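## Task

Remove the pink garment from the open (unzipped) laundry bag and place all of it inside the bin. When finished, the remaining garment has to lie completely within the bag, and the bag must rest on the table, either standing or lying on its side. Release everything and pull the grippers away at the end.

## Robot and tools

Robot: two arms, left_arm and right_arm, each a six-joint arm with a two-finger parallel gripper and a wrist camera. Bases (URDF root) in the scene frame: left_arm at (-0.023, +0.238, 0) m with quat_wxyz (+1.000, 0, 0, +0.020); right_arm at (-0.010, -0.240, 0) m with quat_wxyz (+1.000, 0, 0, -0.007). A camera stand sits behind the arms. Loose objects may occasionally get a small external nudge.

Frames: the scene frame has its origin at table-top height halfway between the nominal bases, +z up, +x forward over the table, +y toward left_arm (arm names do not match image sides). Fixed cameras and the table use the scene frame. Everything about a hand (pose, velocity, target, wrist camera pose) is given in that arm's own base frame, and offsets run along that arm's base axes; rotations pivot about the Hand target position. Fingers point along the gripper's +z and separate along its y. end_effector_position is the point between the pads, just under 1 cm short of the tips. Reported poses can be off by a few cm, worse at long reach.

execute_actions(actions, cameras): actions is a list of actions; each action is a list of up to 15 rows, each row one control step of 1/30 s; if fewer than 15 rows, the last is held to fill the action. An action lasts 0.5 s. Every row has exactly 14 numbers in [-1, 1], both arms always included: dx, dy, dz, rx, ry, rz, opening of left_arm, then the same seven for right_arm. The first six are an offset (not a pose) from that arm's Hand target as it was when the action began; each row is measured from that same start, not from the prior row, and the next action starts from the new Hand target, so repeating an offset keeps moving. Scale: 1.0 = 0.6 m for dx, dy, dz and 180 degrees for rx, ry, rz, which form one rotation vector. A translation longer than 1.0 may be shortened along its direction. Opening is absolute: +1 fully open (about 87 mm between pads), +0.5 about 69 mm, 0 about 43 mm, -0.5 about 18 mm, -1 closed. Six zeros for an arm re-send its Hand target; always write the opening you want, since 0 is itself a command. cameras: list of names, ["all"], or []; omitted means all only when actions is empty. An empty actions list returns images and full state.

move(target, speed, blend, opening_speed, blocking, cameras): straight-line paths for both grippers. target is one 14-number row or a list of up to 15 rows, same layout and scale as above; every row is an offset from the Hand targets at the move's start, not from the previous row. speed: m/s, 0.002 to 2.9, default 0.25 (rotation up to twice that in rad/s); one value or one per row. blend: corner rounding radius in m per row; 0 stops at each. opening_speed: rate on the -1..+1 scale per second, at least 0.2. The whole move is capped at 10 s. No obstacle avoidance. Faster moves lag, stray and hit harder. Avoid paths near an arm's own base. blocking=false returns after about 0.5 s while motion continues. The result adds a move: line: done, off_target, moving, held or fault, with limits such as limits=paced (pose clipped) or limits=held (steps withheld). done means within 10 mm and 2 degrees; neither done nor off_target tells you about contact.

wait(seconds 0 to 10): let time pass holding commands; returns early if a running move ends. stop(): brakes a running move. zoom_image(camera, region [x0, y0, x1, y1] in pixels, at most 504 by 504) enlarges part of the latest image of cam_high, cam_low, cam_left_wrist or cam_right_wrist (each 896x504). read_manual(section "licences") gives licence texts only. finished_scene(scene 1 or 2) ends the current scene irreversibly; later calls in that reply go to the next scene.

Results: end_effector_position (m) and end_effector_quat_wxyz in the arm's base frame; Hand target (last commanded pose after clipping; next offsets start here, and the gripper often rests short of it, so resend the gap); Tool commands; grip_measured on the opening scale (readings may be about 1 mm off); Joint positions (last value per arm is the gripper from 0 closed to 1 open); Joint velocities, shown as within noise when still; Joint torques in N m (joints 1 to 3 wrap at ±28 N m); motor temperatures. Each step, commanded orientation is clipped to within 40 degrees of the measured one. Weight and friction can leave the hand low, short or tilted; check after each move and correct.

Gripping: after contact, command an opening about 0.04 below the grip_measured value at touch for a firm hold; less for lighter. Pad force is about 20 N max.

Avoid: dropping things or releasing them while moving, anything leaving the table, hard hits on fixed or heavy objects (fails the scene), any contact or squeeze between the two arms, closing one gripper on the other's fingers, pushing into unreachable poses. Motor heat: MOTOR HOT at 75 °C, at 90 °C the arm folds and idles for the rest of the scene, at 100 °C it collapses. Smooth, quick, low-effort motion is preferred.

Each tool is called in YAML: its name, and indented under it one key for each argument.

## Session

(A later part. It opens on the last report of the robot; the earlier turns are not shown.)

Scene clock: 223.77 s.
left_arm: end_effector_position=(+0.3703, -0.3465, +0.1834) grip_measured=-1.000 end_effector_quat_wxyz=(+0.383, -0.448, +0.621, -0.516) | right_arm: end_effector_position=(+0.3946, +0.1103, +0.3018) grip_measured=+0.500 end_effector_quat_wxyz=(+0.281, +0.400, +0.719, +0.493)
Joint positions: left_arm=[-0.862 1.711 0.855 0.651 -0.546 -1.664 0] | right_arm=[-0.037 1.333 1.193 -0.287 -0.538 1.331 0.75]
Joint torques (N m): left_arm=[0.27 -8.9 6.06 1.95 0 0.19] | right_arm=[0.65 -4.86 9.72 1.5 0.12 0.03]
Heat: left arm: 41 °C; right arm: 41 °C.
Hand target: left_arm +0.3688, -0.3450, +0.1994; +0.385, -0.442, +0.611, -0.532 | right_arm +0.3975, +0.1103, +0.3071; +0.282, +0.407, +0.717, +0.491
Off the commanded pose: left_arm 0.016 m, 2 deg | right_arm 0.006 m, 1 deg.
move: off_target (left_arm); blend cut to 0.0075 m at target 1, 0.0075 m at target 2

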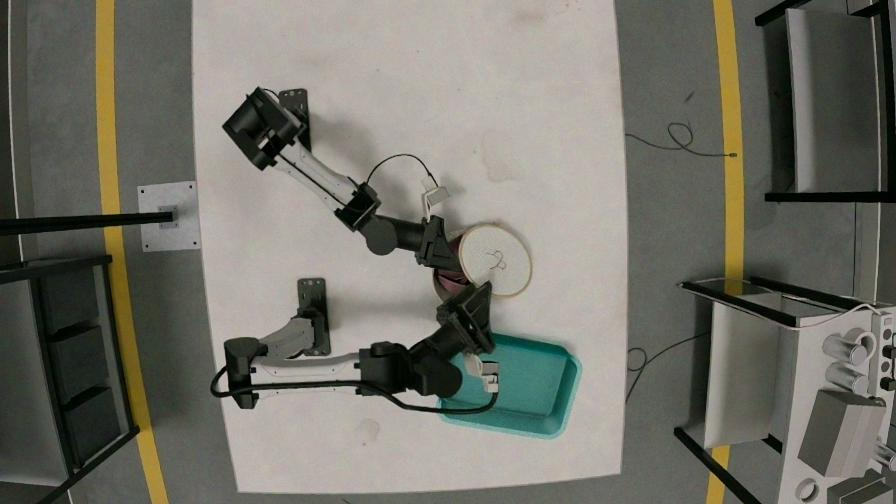

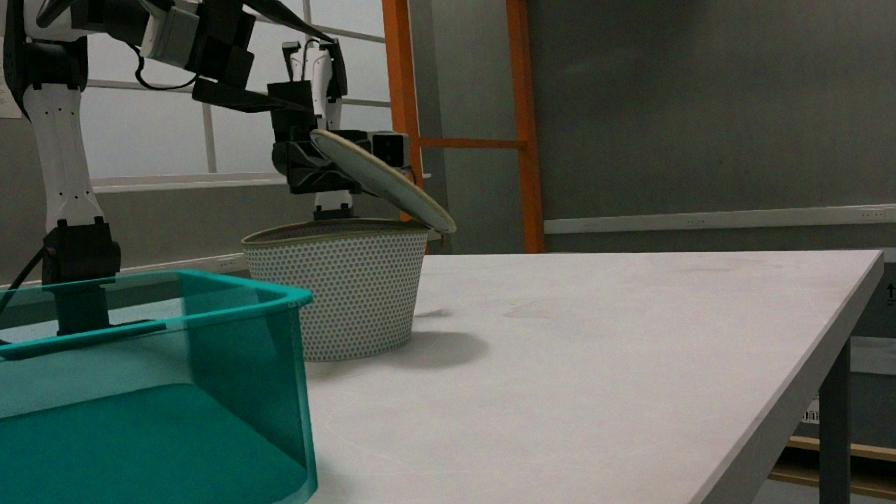

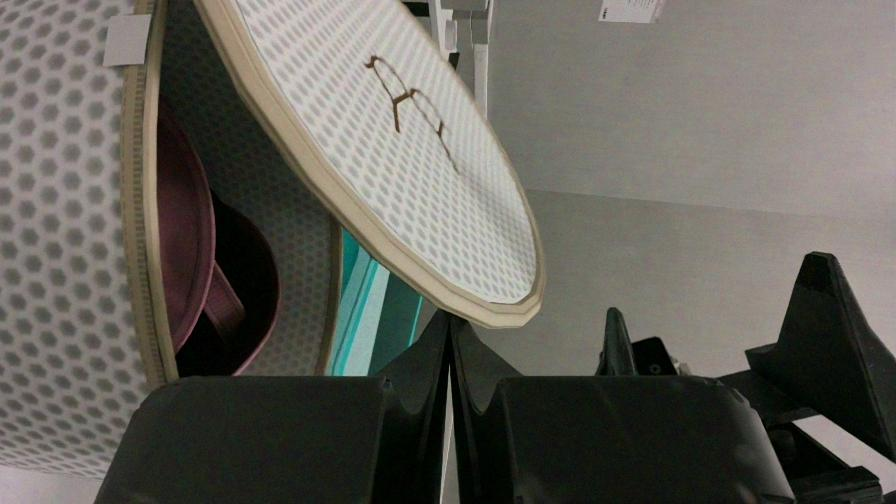

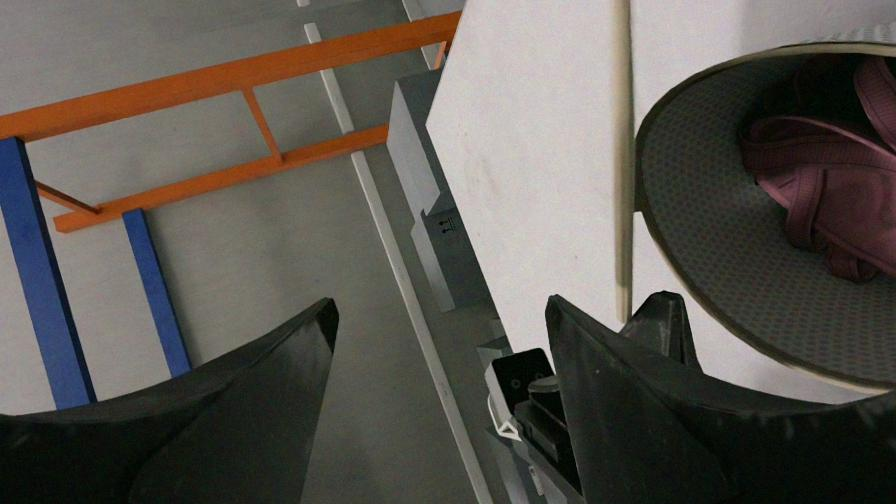

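move:
  target:
    - [0.05,0,0.02,0,0,0,-1,-0.08,-0.05,0.05,0,0,0,0.5]
    - [0.09,0.0,0.04,0,0,0,-1,-0.12,-0.08,0.1,0,0,0,0.5]
    - [0.135,0.02,0.14,0,0,0,-1,-0.12,-0.08,0.1,0,0,0,0.5]
  cameras: ["all"]
  speed: 0.12
  blend: 0.01

Scene clock: 249.70 s.
left_arm: end_effector_position=(+0.4504, -0.3331, +0.2659) grip_measured=-1.000 end_effector_quat_wxyz=(+0.382, -0.450, +0.616, -0.522) | right_arm: end_effector_position=(+0.3303, +0.0612, +0.3572) grip_measured=+0.500 end_effector_quat_wxyz=(+0.277, +0.416, +0.716, +0.487)
Joint positions: left_arm=[-0.68 1.749 1.246 0.327 -0.367 -1.633 0] | right_arm=[-0.264 1.191 1.359 -0.686 -0.721 1.22 0.75]
Joint torques (N m): left_arm=[0.28 -9.07 9.42 1.77 0.08 0.2] | right_arm=[-0.14 -4.37 9.1 1.39 -0.2 -0.17]
Motor temperatures (°C): left_arm=[21 35 33 43 19 20 20] | right_arm=[19 31 42 33 21 23 20]
Heat: left arm: 43 °C; right arm: 42 °C.
Hand target: left_arm +0.4498, -0.3329, +0.2834; +0.385, -0.442, +0.611, -0.532 | right_arm +0.3255, +0.0622, +0.3672; +0.282, +0.406, +0.717, +0.491
Off the commanded pose: left_arm 0.018 m, 2 deg | right_arm 0.011 m, 1 deg.
move: off_target (left_arm, right_arm)

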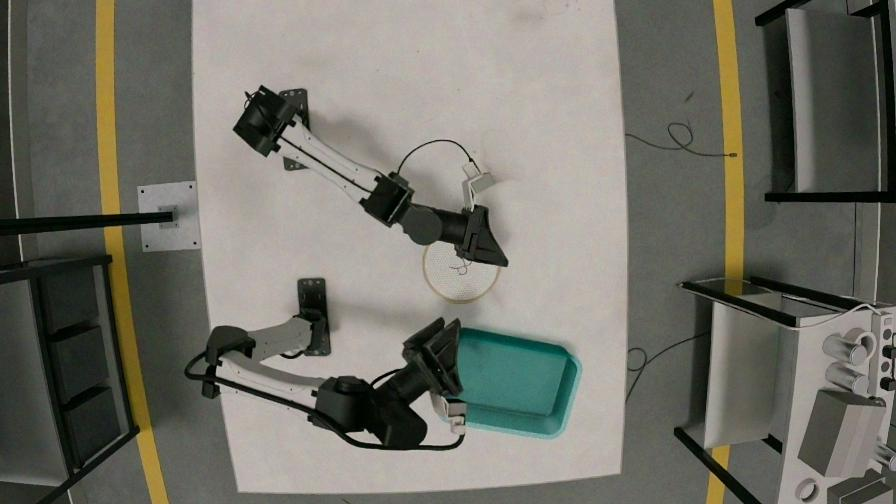

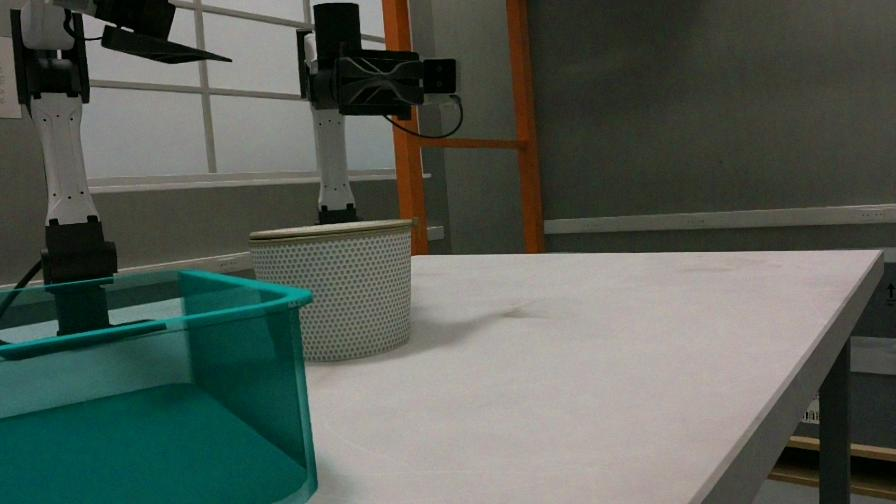

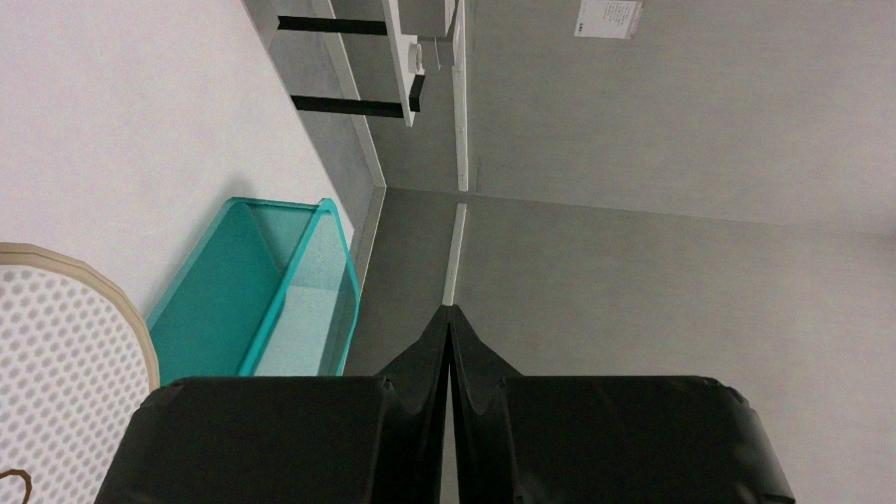

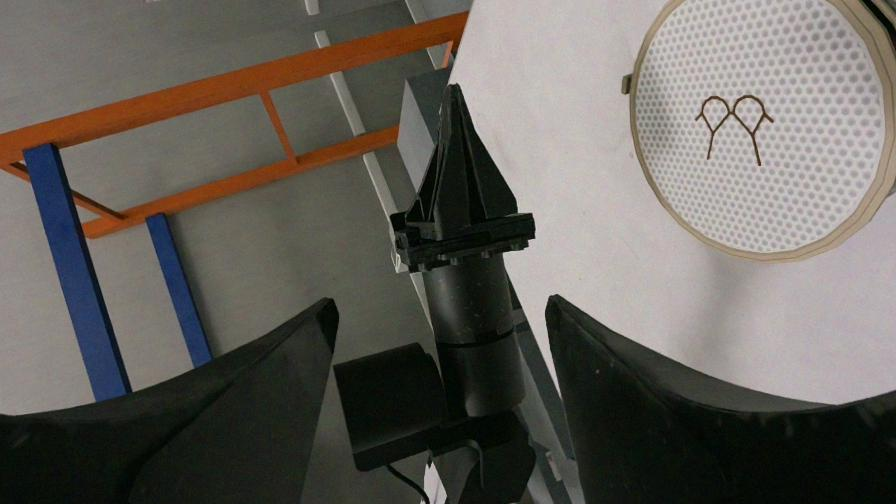

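move:
  target:
    - [-0.333,0.45,0.1,0,0,0,-1,-0.059,-0.104,-0.279,0,0,0,-0.4]
    - [-0.333,0.45,0.1,0,0,0,-1,0.05,-0.0445,-0.342,0,0,0,-0.4]
    - [-0.333,0.45,0.1,0,0,0,-1,0.1075,-0.01,-0.347,0,0,0,-0.4]
  cameras: ["cam_right_wrist","cam_low"]
  speed: [0.25,0.15,0.08]

zoom_image:
  camera: "cam_right_wrist"
  region: [300, 60, 600, 330]

Scene clock: 301.97 s.
left_arm: end_effector_position=(+0.2510, -0.0624, +0.3376) grip_measured=-1.000 end_effector_quat_wxyz=(+0.383, -0.449, +0.608, -0.532) | right_arm: end_effector_position=(+0.3811, +0.0591, +0.1552) grip_measured=-0.400 end_effector_quat_wxyz=(+0.273, +0.403, +0.720, +0.494)
Joint positions: left_arm=[0.3 0.608 0.821 -0.386 0.605 -1.484 0] | right_arm=[-0.233 1.439 0.699 0.235 -0.723 1.226 0.3]
Joint torques (N m): left_arm=[0.42 1.98 8.92 1.73 0.13 0.19] | right_arm=[0.61 -4.49 8.61 1.64 0.11 0.02]
Motor temperatures (°C): left_arm=[21 40 37 41 18 20 20] | right_arm=[19 30 44 33 21 23 20]
Heat: left arm: 41 °C; right arm: 44 °C.
Hand target: left_arm +0.2501, -0.0629, +0.3434; +0.385, -0.442, +0.611, -0.532 | right_arm +0.3899, +0.0563, +0.1589; +0.282, +0.406, +0.717, +0.491
Off the commanded pose: left_arm 0.006 m, 1 deg | right_arm 0.010 m, 1 deg.
move: done
Images, in order (width x height): cam_low 896x504, cam_right_wrist 896x504.

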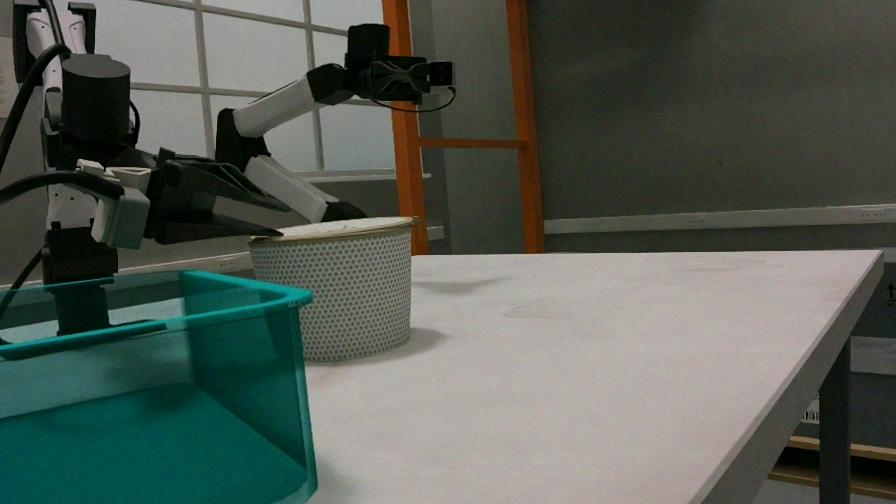

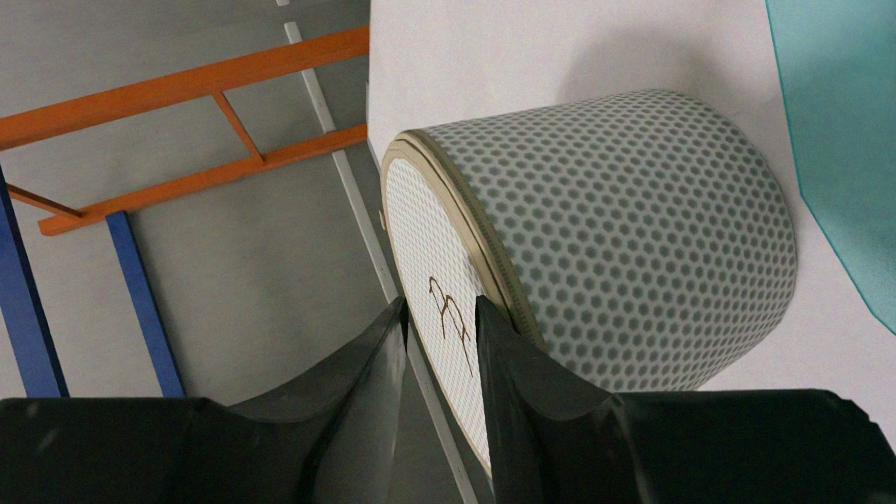

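Scaled by 1.680 from the camera's 896x504 image, which has a finer 1280x720 frame.

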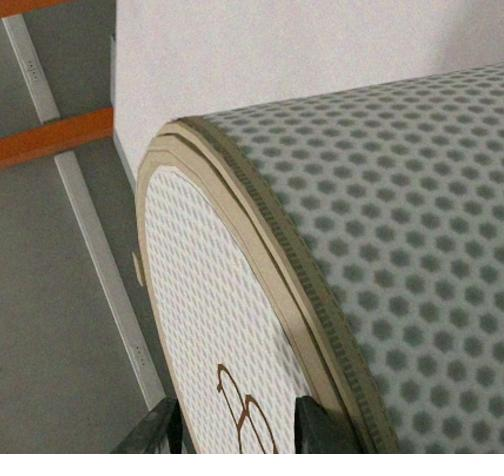

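move:
  target: [0,0,0,0,0,0,-1,-0.058,-0.035,0.005,0,0,0,-0.4]
  cameras: ["cam_right_wrist"]
  speed: 0.15

zoom_image:
  camera: "cam_right_wrist"
  region: [300, 60, 600, 330]

Scene clock: 306.80 s.
left_arm: end_effector_position=(+0.2510, -0.0624, +0.3376) grip_measured=-1.000 end_effector_quat_wxyz=(+0.383, -0.449, +0.608, -0.532) | right_arm: end_effector_position=(+0.3614, +0.0334, +0.1617) grip_measured=-0.400 end_effector_quat_wxyz=(+0.287, +0.410, +0.715, +0.489)
Joint positions: left_arm=[0.3 0.608 0.821 -0.386 0.605 -1.484 0] | right_arm=[-0.337 1.353 0.665 0.16 -0.784 1.17 0.3]
Joint torques (N m): left_arm=[0.4 1.96 8.91 1.73 0.14 0.19] | right_arm=[-0.06 -6.82 5.9 1.4 -0.25 -0.11]
Heat: left arm: 41 °C; right arm: 44 °C.
Hand target: left_arm +0.2501, -0.0629, +0.3434; +0.385, -0.442, +0.611, -0.532 | right_arm +0.3552, +0.0353, +0.1620; +0.282, +0.406, +0.717, +0.491
Off the commanded pose: left_arm 0.006 m, 1 deg | right_arm 0.007 m, 1 deg.
move: done
Images, in order (width x height): cam_right_wrist 896x504.

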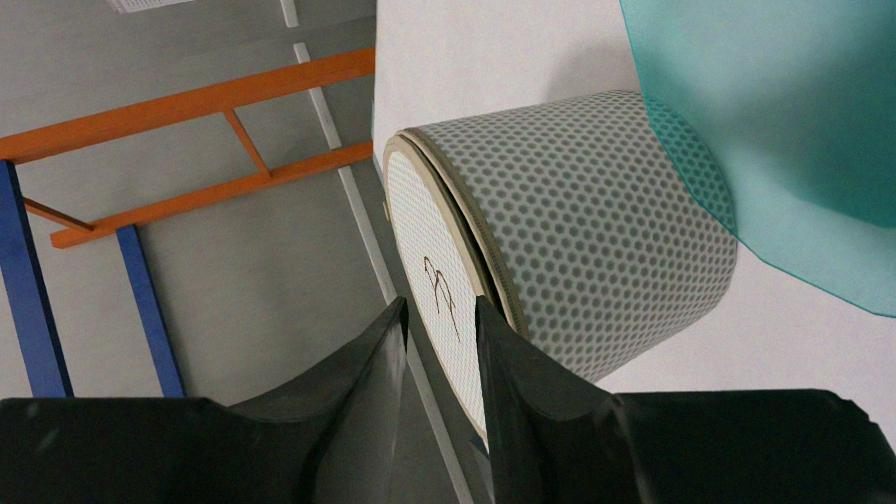

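Scaled by 1.680 from the camera's 896x504 image, which has a finer 1280x720 frame.

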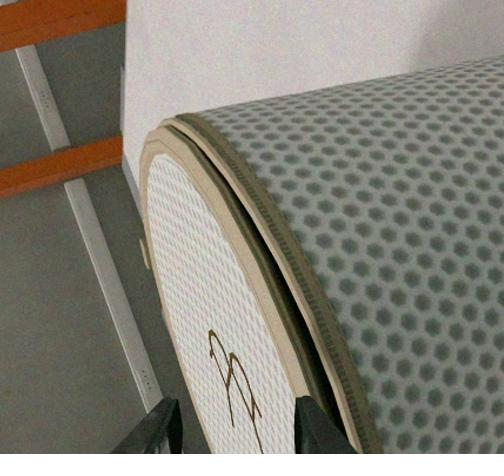

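move:
  target:
    - [0,0,0,0,0,0,-1,-0.06,0.02,-0.014,0,0,0,-0.4]
    - [0,0,0,0,0,0,-1,0,0,-0.002,0,0,0,-0.4]
  cameras: ["cam_right_wrist"]
  speed: 0.15

zoom_image:
  camera: "cam_right_wrist"
  region: [300, 60, 600, 330]

Scene clock: 318.70 s.
left_arm: end_effector_position=(+0.2510, -0.0624, +0.3376) grip_measured=-1.000 end_effector_quat_wxyz=(+0.383, -0.449, +0.608, -0.532) | right_arm: end_effector_position=(+0.3502, +0.0369, +0.1542) grip_measured=-0.400 end_effector_quat_wxyz=(+0.275, +0.417, +0.716, +0.488)
Joint positions: left_arm=[0.3 0.608 0.821 -0.386 0.605 -1.484 0] | right_arm=[-0.34 1.324 0.627 0.139 -0.789 1.168 0.3]
Joint torques (N m): left_arm=[0.43 1.98 8.95 1.74 0.14 0.2] | right_arm=[0.09 -3.73 8.72 1.59 -0.19 -0.15]
Motor temperatures (°C): left_arm=[21 35 36 42 18 20 20] | right_arm=[19 32 42 32 21 23 20]
Heat: left arm: 42 °C; right arm: 42 °C.
Hand target: left_arm +0.2501, -0.0629, +0.3434; +0.385, -0.442, +0.611, -0.532 | right_arm +0.3552, +0.0353, +0.1608; +0.282, +0.406, +0.717, +0.491
Off the commanded pose: left_arm 0.006 m, 1 deg | right_arm 0.008 m, 2 deg.
move: done
Images, in order (width x height): cam_right_wrist 896x504.

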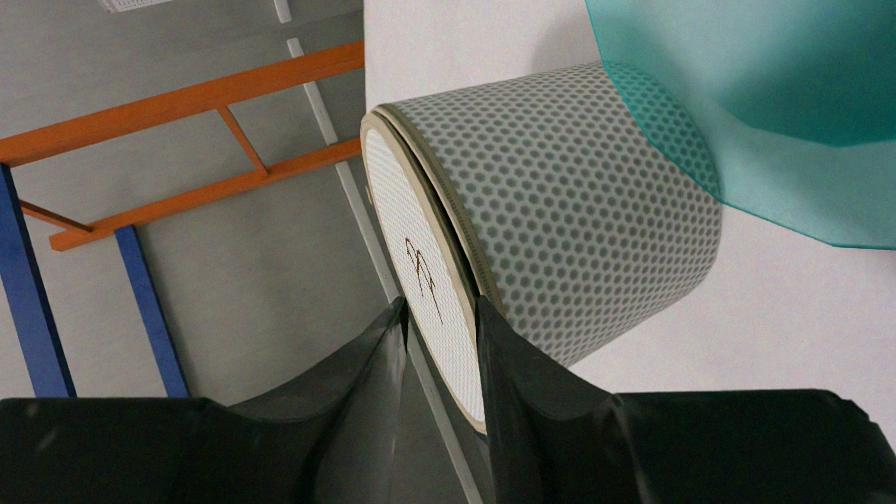

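Scaled by 1.680 from the camera's 896x504 image, which has a finer 1280x720 frame.

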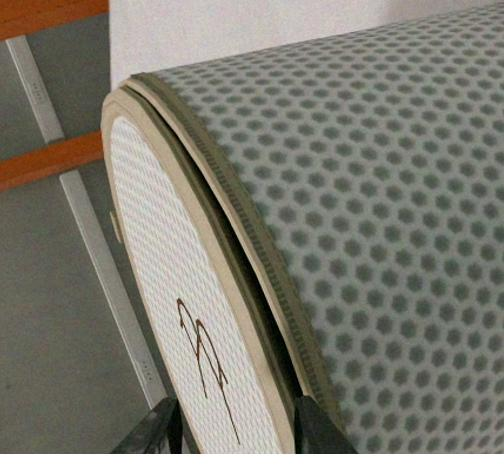

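move:
  target:
    - [0,0,0,0,0,0,-1,0.0,0.0,-0.0125,0,0,0,-0.4]
    - [0,0,0,0,0,0,-1,0.055,0.033,-0.012,0,0,0,-0.4]
  cameras: ["cam_right_wrist"]
  speed: 0.08

zoom_image:
  camera: "cam_right_wrist"
  region: [300, 60, 600, 330]

Scene clock: 325.30 s.
left_arm: end_effector_position=(+0.2510, -0.0624, +0.3376) grip_measured=-1.000 end_effector_quat_wxyz=(+0.383, -0.449, +0.608, -0.532) | right_arm: end_effector_position=(+0.3789, +0.0566, +0.1466) grip_measured=-0.400 end_effector_quat_wxyz=(+0.271, +0.408, +0.721, +0.490)
Joint positions: left_arm=[0.3 0.608 0.821 -0.386 0.605 -1.484 0] | right_arm=[-0.24 1.447 0.678 0.251 -0.72 1.22 0.3]
Joint torques (N m): left_arm=[0.44 1.98 8.92 1.74 0.14 0.21] | right_arm=[0.77 -4.66 8.75 1.72 0.06 0.02]
Heat: left arm: 42 °C; right arm: 43 °C.
Hand target: left_arm +0.2501, -0.0629, +0.3434; +0.385, -0.442, +0.611, -0.532 | right_arm +0.3881, +0.0551, +0.1536; +0.282, +0.406, +0.717, +0.491
Off the commanded pose: left_arm 0.006 m, 1 deg | right_arm 0.012 m, 1 deg.
move: off_target (right_arm)
Images, in order (width x height): cam_right_wrist 896x504.

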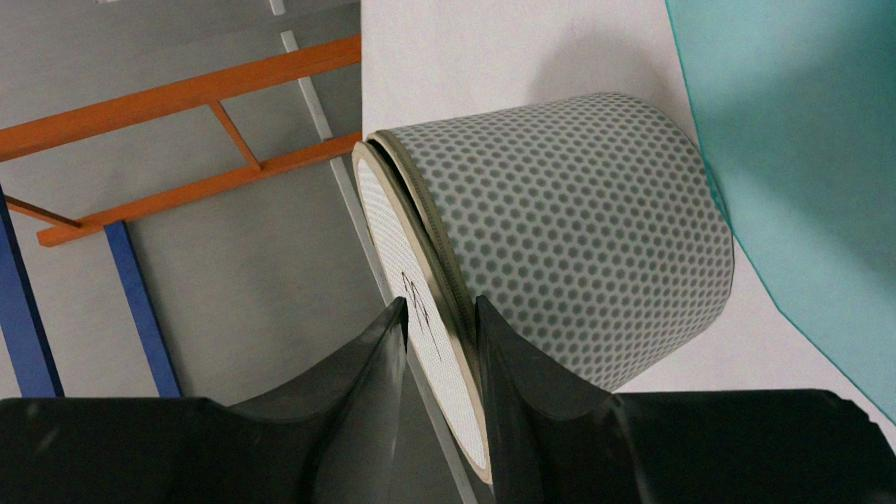

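Scaled by 1.680 from the camera's 896x504 image, which has a finer 1280x720 frame.

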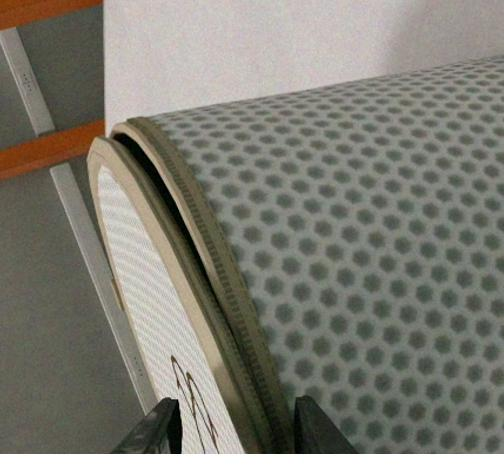

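move:
  target:
    - [0,0,0,0,0,0,-1,-0.02,-0.012,0.006,0,0,0,-0.4]
    - [0,0,0,0,0,0,-1,0.008,0.005,0.007,0,0,0,-0.4]
  cameras: ["cam_right_wrist"]
  speed: 0.08

zoom_image:
  camera: "cam_right_wrist"
  region: [300, 60, 600, 330]

Scene clock: 330.70 s.
left_arm: end_effector_position=(+0.2510, -0.0624, +0.3376) grip_measured=-1.000 end_effector_quat_wxyz=(+0.383, -0.449, +0.608, -0.532) | right_arm: end_effector_position=(+0.3844, +0.0594, +0.1513) grip_measured=-0.400 end_effector_quat_wxyz=(+0.273, +0.407, +0.721, +0.490)
Joint positions: left_arm=[0.3 0.608 0.821 -0.386 0.605 -1.484 0] | right_arm=[-0.225 1.454 0.702 0.245 -0.707 1.229 0.3]
Joint torques (N m): left_arm=[0.43 1.98 8.91 1.75 0.13 0.19] | right_arm=[0.8 -4.79 8.77 1.69 0.06 0.02]
Heat: left arm: 42 °C; right arm: 43 °C.
Hand target: left_arm +0.2501, -0.0629, +0.3434; +0.385, -0.442, +0.611, -0.532 | right_arm +0.3929, +0.0581, +0.1578; +0.282, +0.406, +0.717, +0.491
Off the commanded pose: left_arm 0.006 m, 1 deg | right_arm 0.011 m, 1 deg.
move: off_target (right_arm)
Images, in order (width x height): cam_right_wrist 896x504.

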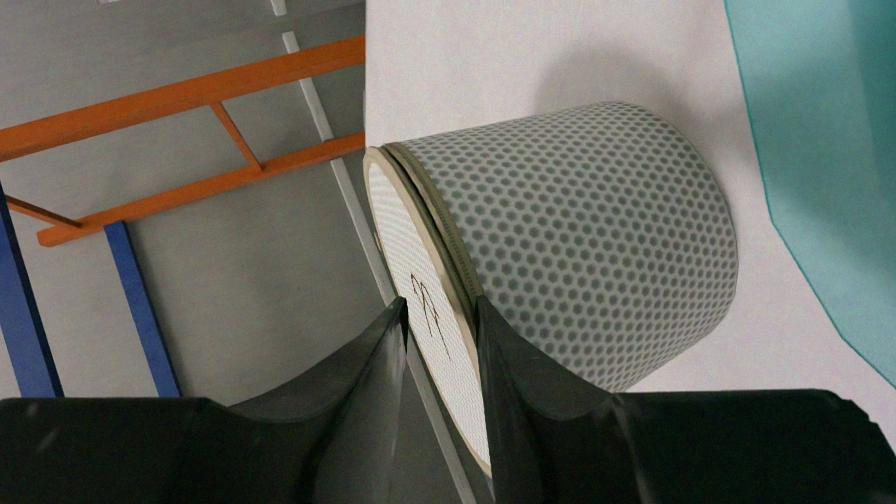

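Scaled by 1.680 from the camera's 896x504 image, which has a finer 1280x720 frame.

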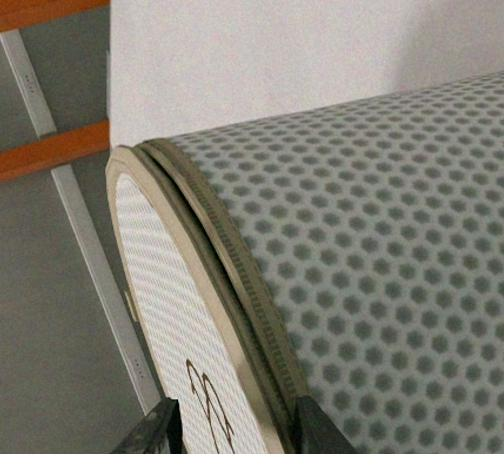

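move:
  target:
    - [0,0,0,0,0,0,-1,-0.006,-0.004,0.008,0,0,0,-0.4]
    - [0,0,0,0,0,0,-1,0.0,0.0,0.035,0,0,0,-0.4]
  cameras: ["cam_right_wrist","cam_low"]
  speed: 0.06

zoom_image:
  camera: "cam_right_wrist"
  region: [300, 60, 600, 330]

Scene clock: 338.03 s.
left_arm: end_effector_position=(+0.2510, -0.0624, +0.3376) grip_measured=-1.000 end_effector_quat_wxyz=(+0.383, -0.449, +0.608, -0.532) | right_arm: end_effector_position=(+0.3899, +0.0581, +0.1663) grip_measured=-0.400 end_effector_quat_wxyz=(+0.273, +0.407, +0.720, +0.491)
Joint positions: left_arm=[0.3 0.608 0.821 -0.386 0.605 -1.484 0] | right_arm=[-0.225 1.445 0.76 0.179 -0.706 1.231 0.3]
Joint torques (N m): left_arm=[0.43 1.98 8.9 1.75 0.13 0.19] | right_arm=[0.72 -7.83 8.84 1.5 0.06 0.03]
Heat: left arm: 42 °C; right arm: 44 °C.
Hand target: left_arm +0.2501, -0.0629, +0.3434; +0.385, -0.442, +0.611, -0.532 | right_arm +0.3930, +0.0581, +0.1789; +0.282, +0.406, +0.717, +0.491
Off the commanded pose: left_arm 0.006 m, 1 deg | right_arm 0.013 m, 1 deg.
move: off_target (right_arm)
Images, in order (width x height): cam_low 896x504, cam_right_wrist 896x504.

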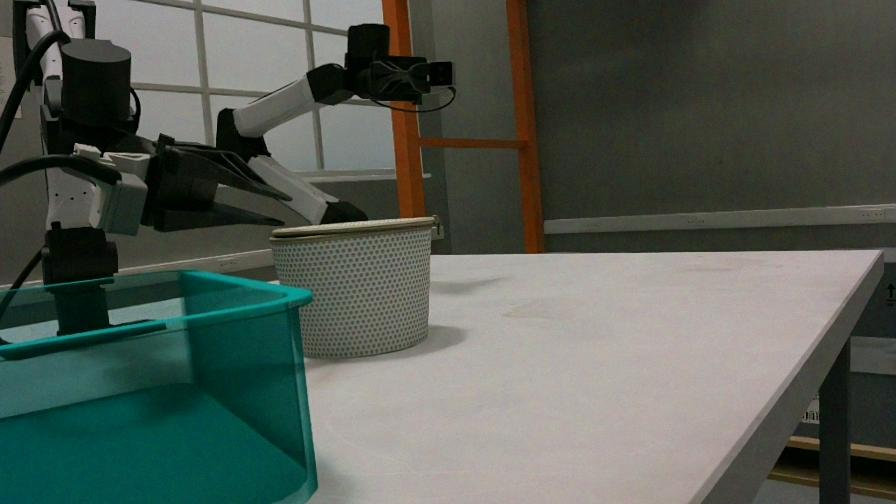

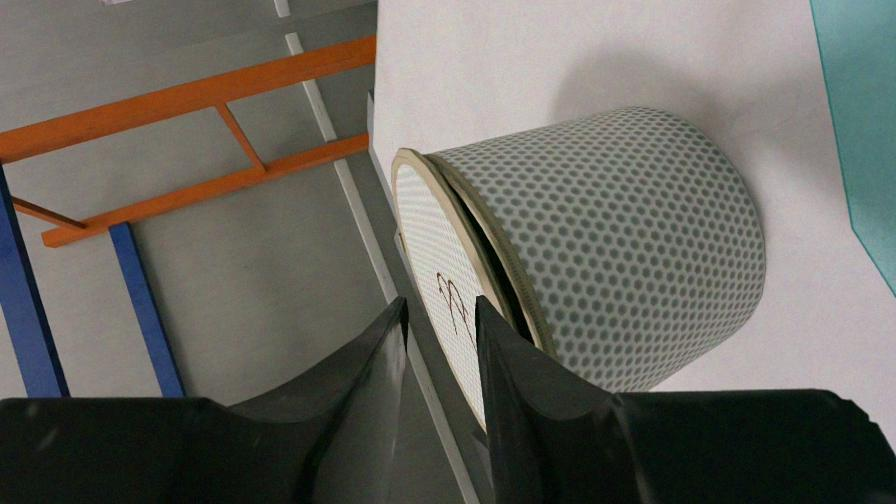

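Scaled by 1.680 from the camera's 896x504 image, which has a finer 1280x720 frame.

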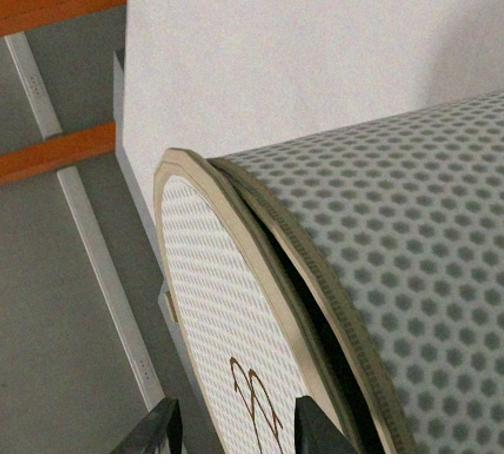

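zoom_image:
  camera: "cam_right_wrist"
  region: [420, 240, 560, 360]

zoom_image:
  camera: "cam_low"
  region: [220, 170, 340, 270]

Scaled by 3.600 from the camera's 896x504 image, which has a finer 1280x720 frame.

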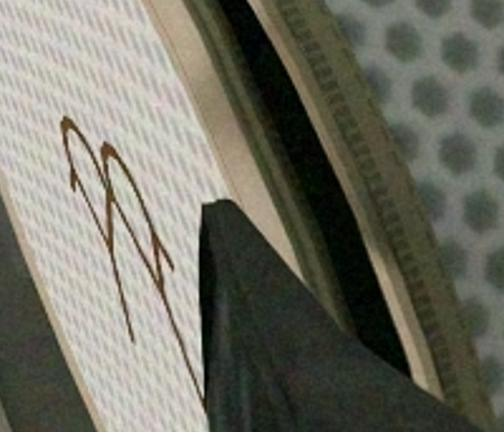

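Scaled by 4.200 from the camera's 896x504 image, which has a finer 1280x720 frame.

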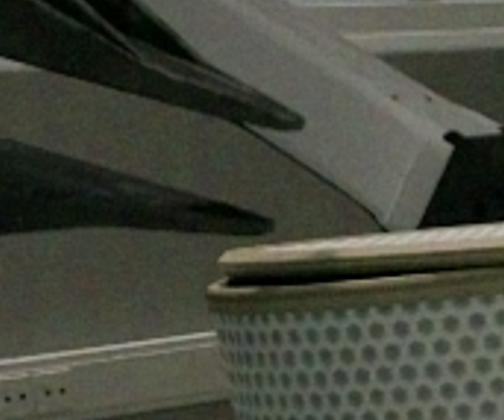

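move:
  target:
    - [0,0,0,0,0,0,-1,-0.036,-0.022,0,0,0,0,-0.4]
    - [0,0,0,0,0,0,-1,-0.036,-0.022,-0.05,0,0,0,-0.4]
    - [0,0,0,0,0,0,-1,-0.036,-0.022,-0.031,0,0,0,-0.4]
  cameras: ["cam_right_wrist","cam_low"]
  speed: 0.12

zoom_image:
  camera: "cam_low"
  region: [220, 170, 340, 270]

zoom_image:
  camera: "cam_right_wrist"
  region: [380, 180, 580, 360]

Scene clock: 353.00 s.
left_arm: end_effector_position=(+0.2510, -0.0624, +0.3376) grip_measured=-1.000 end_effector_quat_wxyz=(+0.383, -0.449, +0.608, -0.532) | right_arm: end_effector_position=(+0.3705, +0.0452, +0.1482) grip_measured=-0.400 end_effector_quat_wxyz=(+0.275, +0.417, +0.717, +0.486)
Joint positions: left_arm=[0.3 0.608 0.821 -0.386 0.605 -1.484 0] | right_arm=[-0.283 1.408 0.659 0.217 -0.737 1.206 0.3]
Joint torques (N m): left_arm=[0.42 1.99 8.91 1.74 0.13 0.2] | right_arm=[-0.03 -7.08 8.51 1.46 -0.2 -0.14]
Motor temperatures (°C): left_arm=[21 30 36 43 18 20 20] | right_arm=[19 31 43 31 21 23 20]
Heat: left arm: 43 °C; right arm: 43 °C.
Hand target: left_arm +0.2501, -0.0629, +0.3434; +0.385, -0.442, +0.611, -0.532 | right_arm +0.3714, +0.0449, +0.1601; +0.282, +0.406, +0.717, +0.491
Off the commanded pose: left_arm 0.006 m, 1 deg | right_arm 0.012 m, 2 deg.
move: off_target (right_arm)
Images, in order (width x height): cam_low 896x504, cam_right_wrist 896x504.

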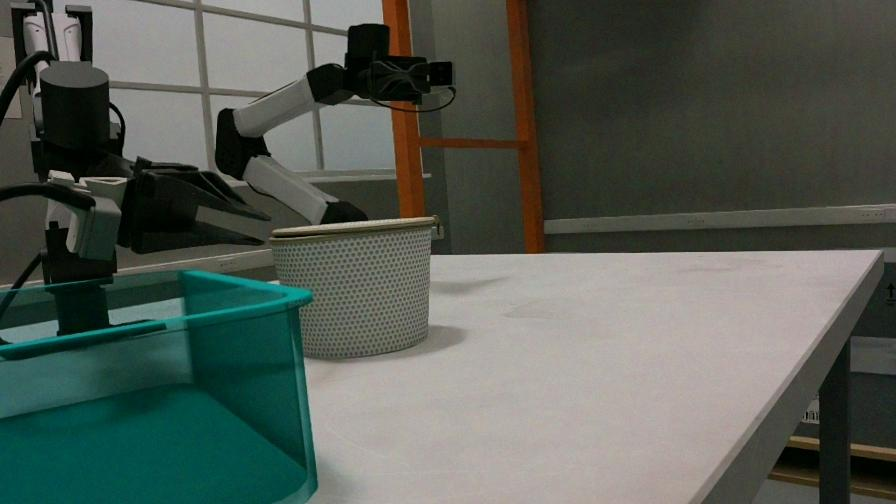

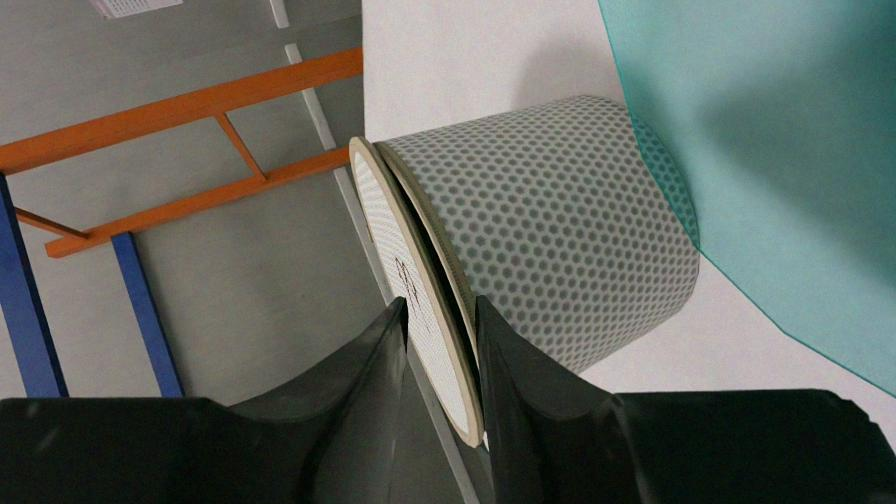

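Scaled by 4.200 from the camera's 896x504 image, which has a finer 1280x720 frame.

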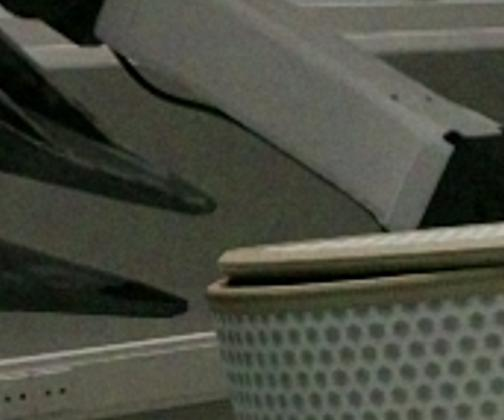

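Scaled by 2.520 from the camera's 896x504 image, which has a finer 1280x720 frame.

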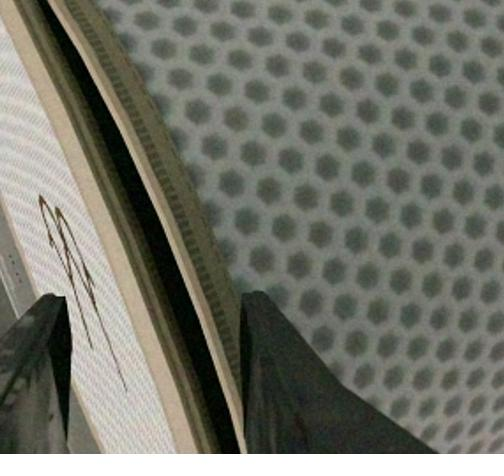

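move:
  target:
    - [0,0,0,0,0,0,-1,0,0,0.0075,0,0,0,-0.4]
    - [0,0,0,0,0,0,-1,0.025,0.015,0.0075,0,0,0,-0.4]
  cameras: ["cam_right_wrist","cam_low"]
  speed: 0.08

zoom_image:
  camera: "cam_low"
  region: [220, 170, 340, 270]

zoom_image:
  camera: "cam_right_wrist"
  region: [380, 180, 580, 360]

Scene clock: 364.80 s.
left_arm: end_effector_position=(+0.2510, -0.0624, +0.3376) grip_measured=-1.000 end_effector_quat_wxyz=(+0.383, -0.449, +0.608, -0.532) | right_arm: end_effector_position=(+0.3781, +0.0563, +0.1590) grip_measured=-0.400 end_effector_quat_wxyz=(+0.273, +0.405, +0.721, +0.492)
Joint positions: left_arm=[0.3 0.608 0.821 -0.386 0.605 -1.484 0] | right_arm=[-0.244 1.418 0.705 0.199 -0.727 1.217 0.3]
Joint torques (N m): left_arm=[0.42 1.98 8.91 1.74 0.14 0.2] | right_arm=[0.53 -4.57 8.75 1.67 0.13 0.05]
Heat: left arm: 43 °C; right arm: 42 °C.
Hand target: left_arm +0.2501, -0.0629, +0.3434; +0.385, -0.442, +0.611, -0.532 | right_arm +0.3864, +0.0539, +0.1647; +0.282, +0.406, +0.717, +0.491
Off the commanded pose: left_arm 0.006 m, 1 deg | right_arm 0.010 m, 1 deg.
move: done
Images, in order (width x height): cam_low 896x504, cam_right_wrist 896x504.

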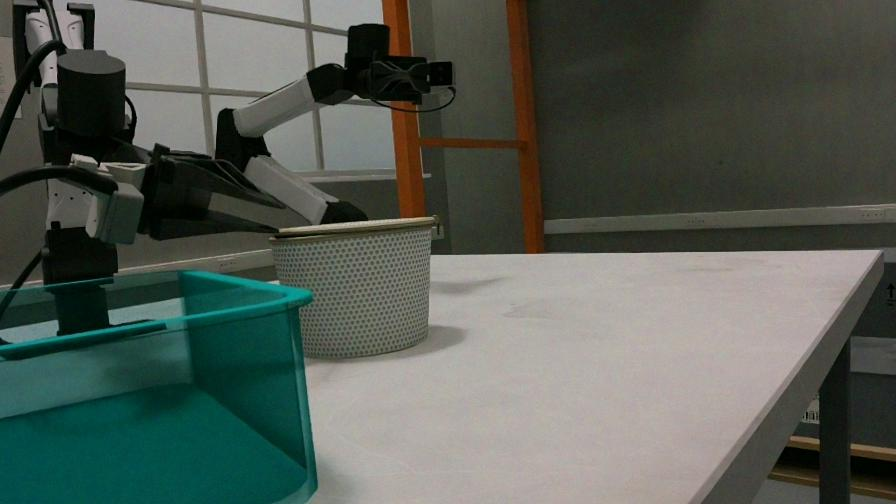

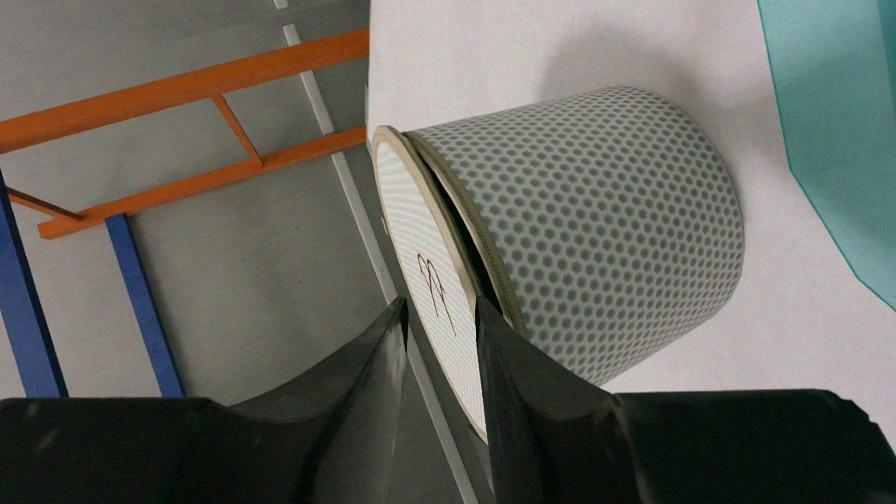

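Scaled by 4.200 from the camera's 896x504 image, which has a finer 1280x720 frame.

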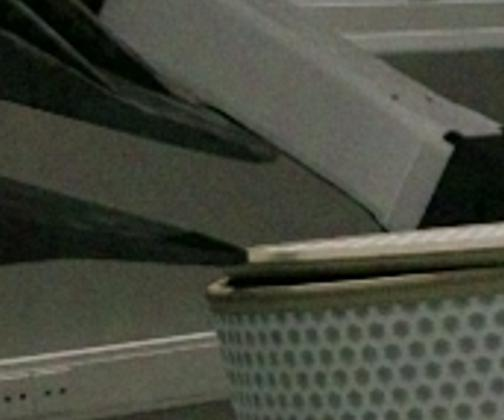

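Scaled by 2.520 from the camera's 896x504 image, which has a finer 1280x720 frame.

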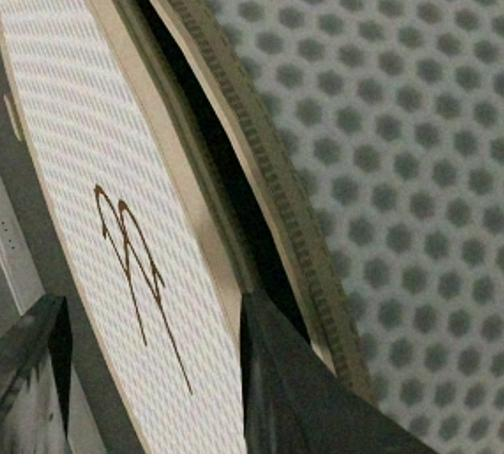

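move:
  target:
    - [0,0,0,0,0,0,-1,-0.025,-0.015,-0.03,0,0,0,-0.4]
    - [0,0,0,0,0,0,-1,-0.02,-0.012,-0.002,0,0,0,-0.4]
  cameras: ["cam_low"]
  speed: 0.12

zoom_image:
  camera: "cam_low"
  region: [220, 170, 340, 270]

Scene clock: 370.47 s.
left_arm: end_effector_position=(+0.2510, -0.0624, +0.3376) grip_measured=-1.000 end_effector_quat_wxyz=(+0.383, -0.449, +0.608, -0.532) | right_arm: end_effector_position=(+0.3727, +0.0445, +0.1501) grip_measured=-0.400 end_effector_quat_wxyz=(+0.275, +0.418, +0.716, +0.486)
Joint positions: left_arm=[0.3 0.608 0.821 -0.386 0.605 -1.484 0] | right_arm=[-0.283 1.413 0.672 0.208 -0.736 1.208 0.3]
Joint torques (N m): left_arm=[0.4 1.99 8.91 1.74 0.14 0.19] | right_arm=[0.72 -7.39 8.73 1.4 -0.14 -0.1]
Heat: left arm: 43 °C; right arm: 42 °C.
Hand target: left_arm +0.2501, -0.0629, +0.3434; +0.385, -0.442, +0.611, -0.532 | right_arm +0.3743, +0.0467, +0.1635; +0.282, +0.406, +0.717, +0.491
Off the commanded pose: left_arm 0.006 m, 1 deg | right_arm 0.014 m, 2 deg.
move: off_target (right_arm)
Images, in order (width x height): cam_low 896x504.

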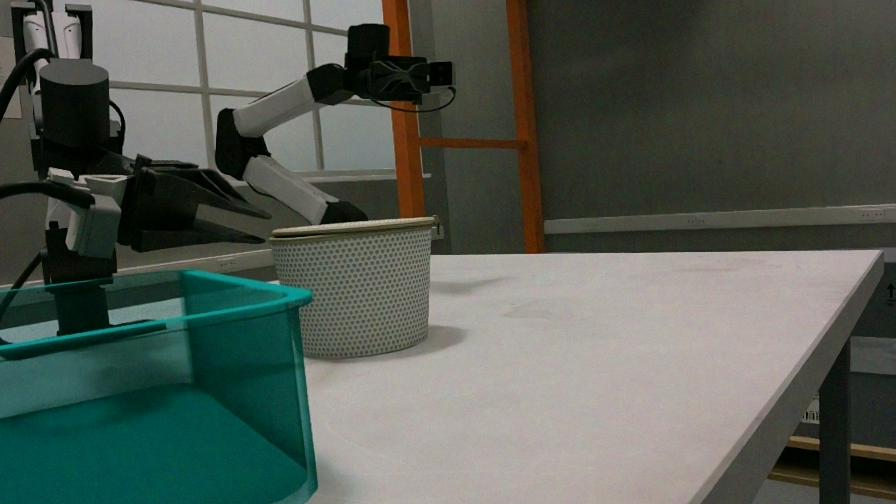

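Scaled by 4.200 from the camera's 896x504 image, which has a finer 1280x720 frame.

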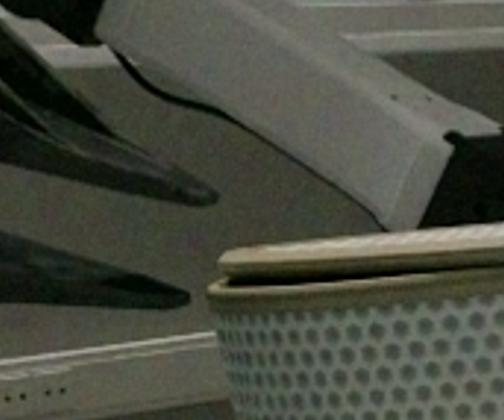

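move:
  target: [0,0,0,0,0,0,-1,0.04,0.024,-0.005,0,0,0,-0.4]
  cameras: ["cam_low","cam_right_wrist"]
  speed: 0.06

zoom_image:
  camera: "cam_low"
  region: [220, 170, 340, 270]

Scene clock: 375.07 s.
left_arm: end_effector_position=(+0.2510, -0.0624, +0.3376) grip_measured=-1.000 end_effector_quat_wxyz=(+0.383, -0.449, +0.608, -0.532) | right_arm: end_effector_position=(+0.3889, +0.0627, +0.1534) grip_measured=-0.400 end_effector_quat_wxyz=(+0.271, +0.407, +0.721, +0.490)
Joint positions: left_arm=[0.3 0.608 0.821 -0.386 0.605 -1.484 0] | right_arm=[-0.211 1.466 0.723 0.237 -0.696 1.238 0.3]
Joint torques (N m): left_arm=[0.43 1.99 8.91 1.74 0.13 0.2] | right_arm=[0.68 -4.9 8.88 1.73 0.08 -0.03]
Heat: left arm: 43 °C; right arm: 42 °C.
Hand target: left_arm +0.2501, -0.0629, +0.3434; +0.385, -0.442, +0.611, -0.532 | right_arm +0.3983, +0.0611, +0.1604; +0.282, +0.407, +0.717, +0.491
Off the commanded pose: left_arm 0.006 m, 1 deg | right_arm 0.012 m, 1 deg.
move: off_target (right_arm)
Images, in order (width x height): cam_low 896x504, cam_right_wrist 896x504.

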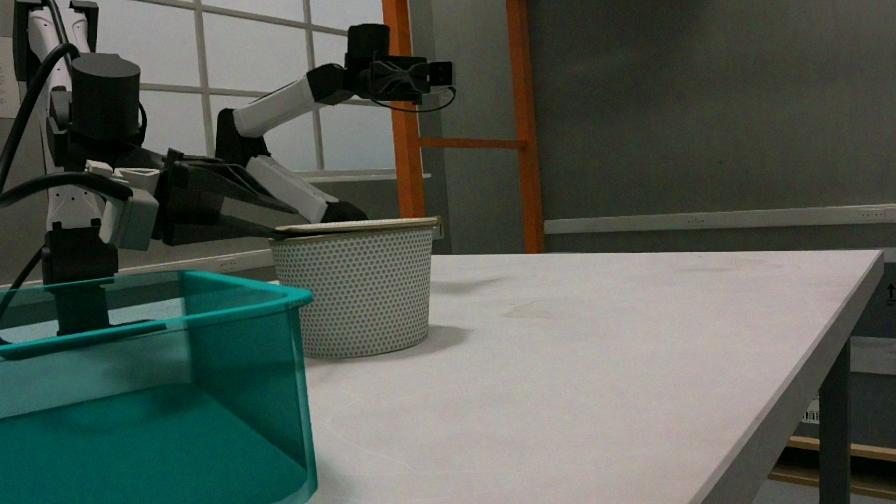

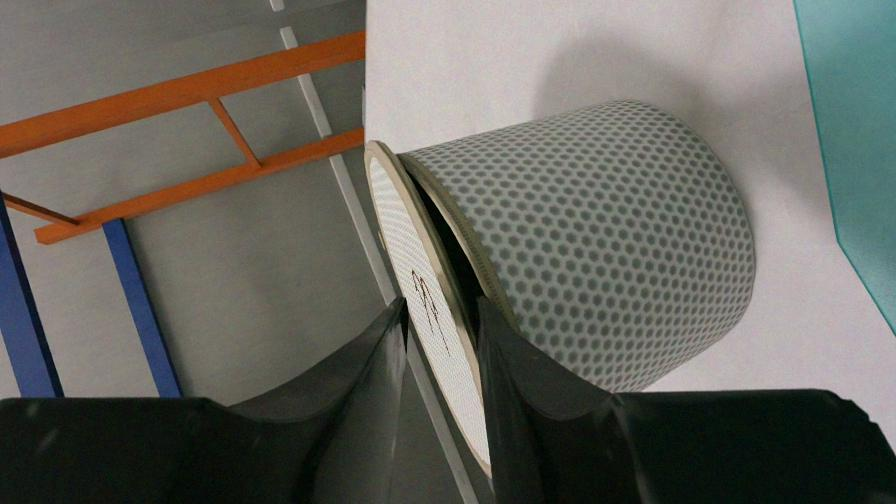

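Scaled by 4.200 from the camera's 896x504 image, which has a finer 1280x720 frame.

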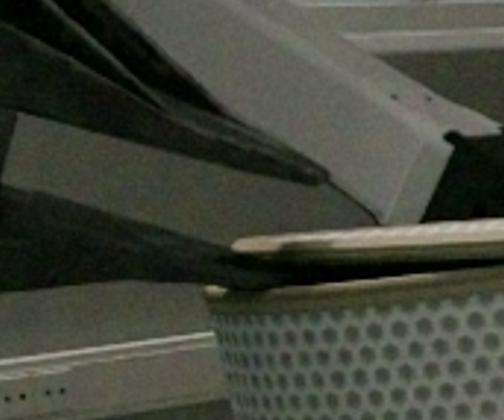

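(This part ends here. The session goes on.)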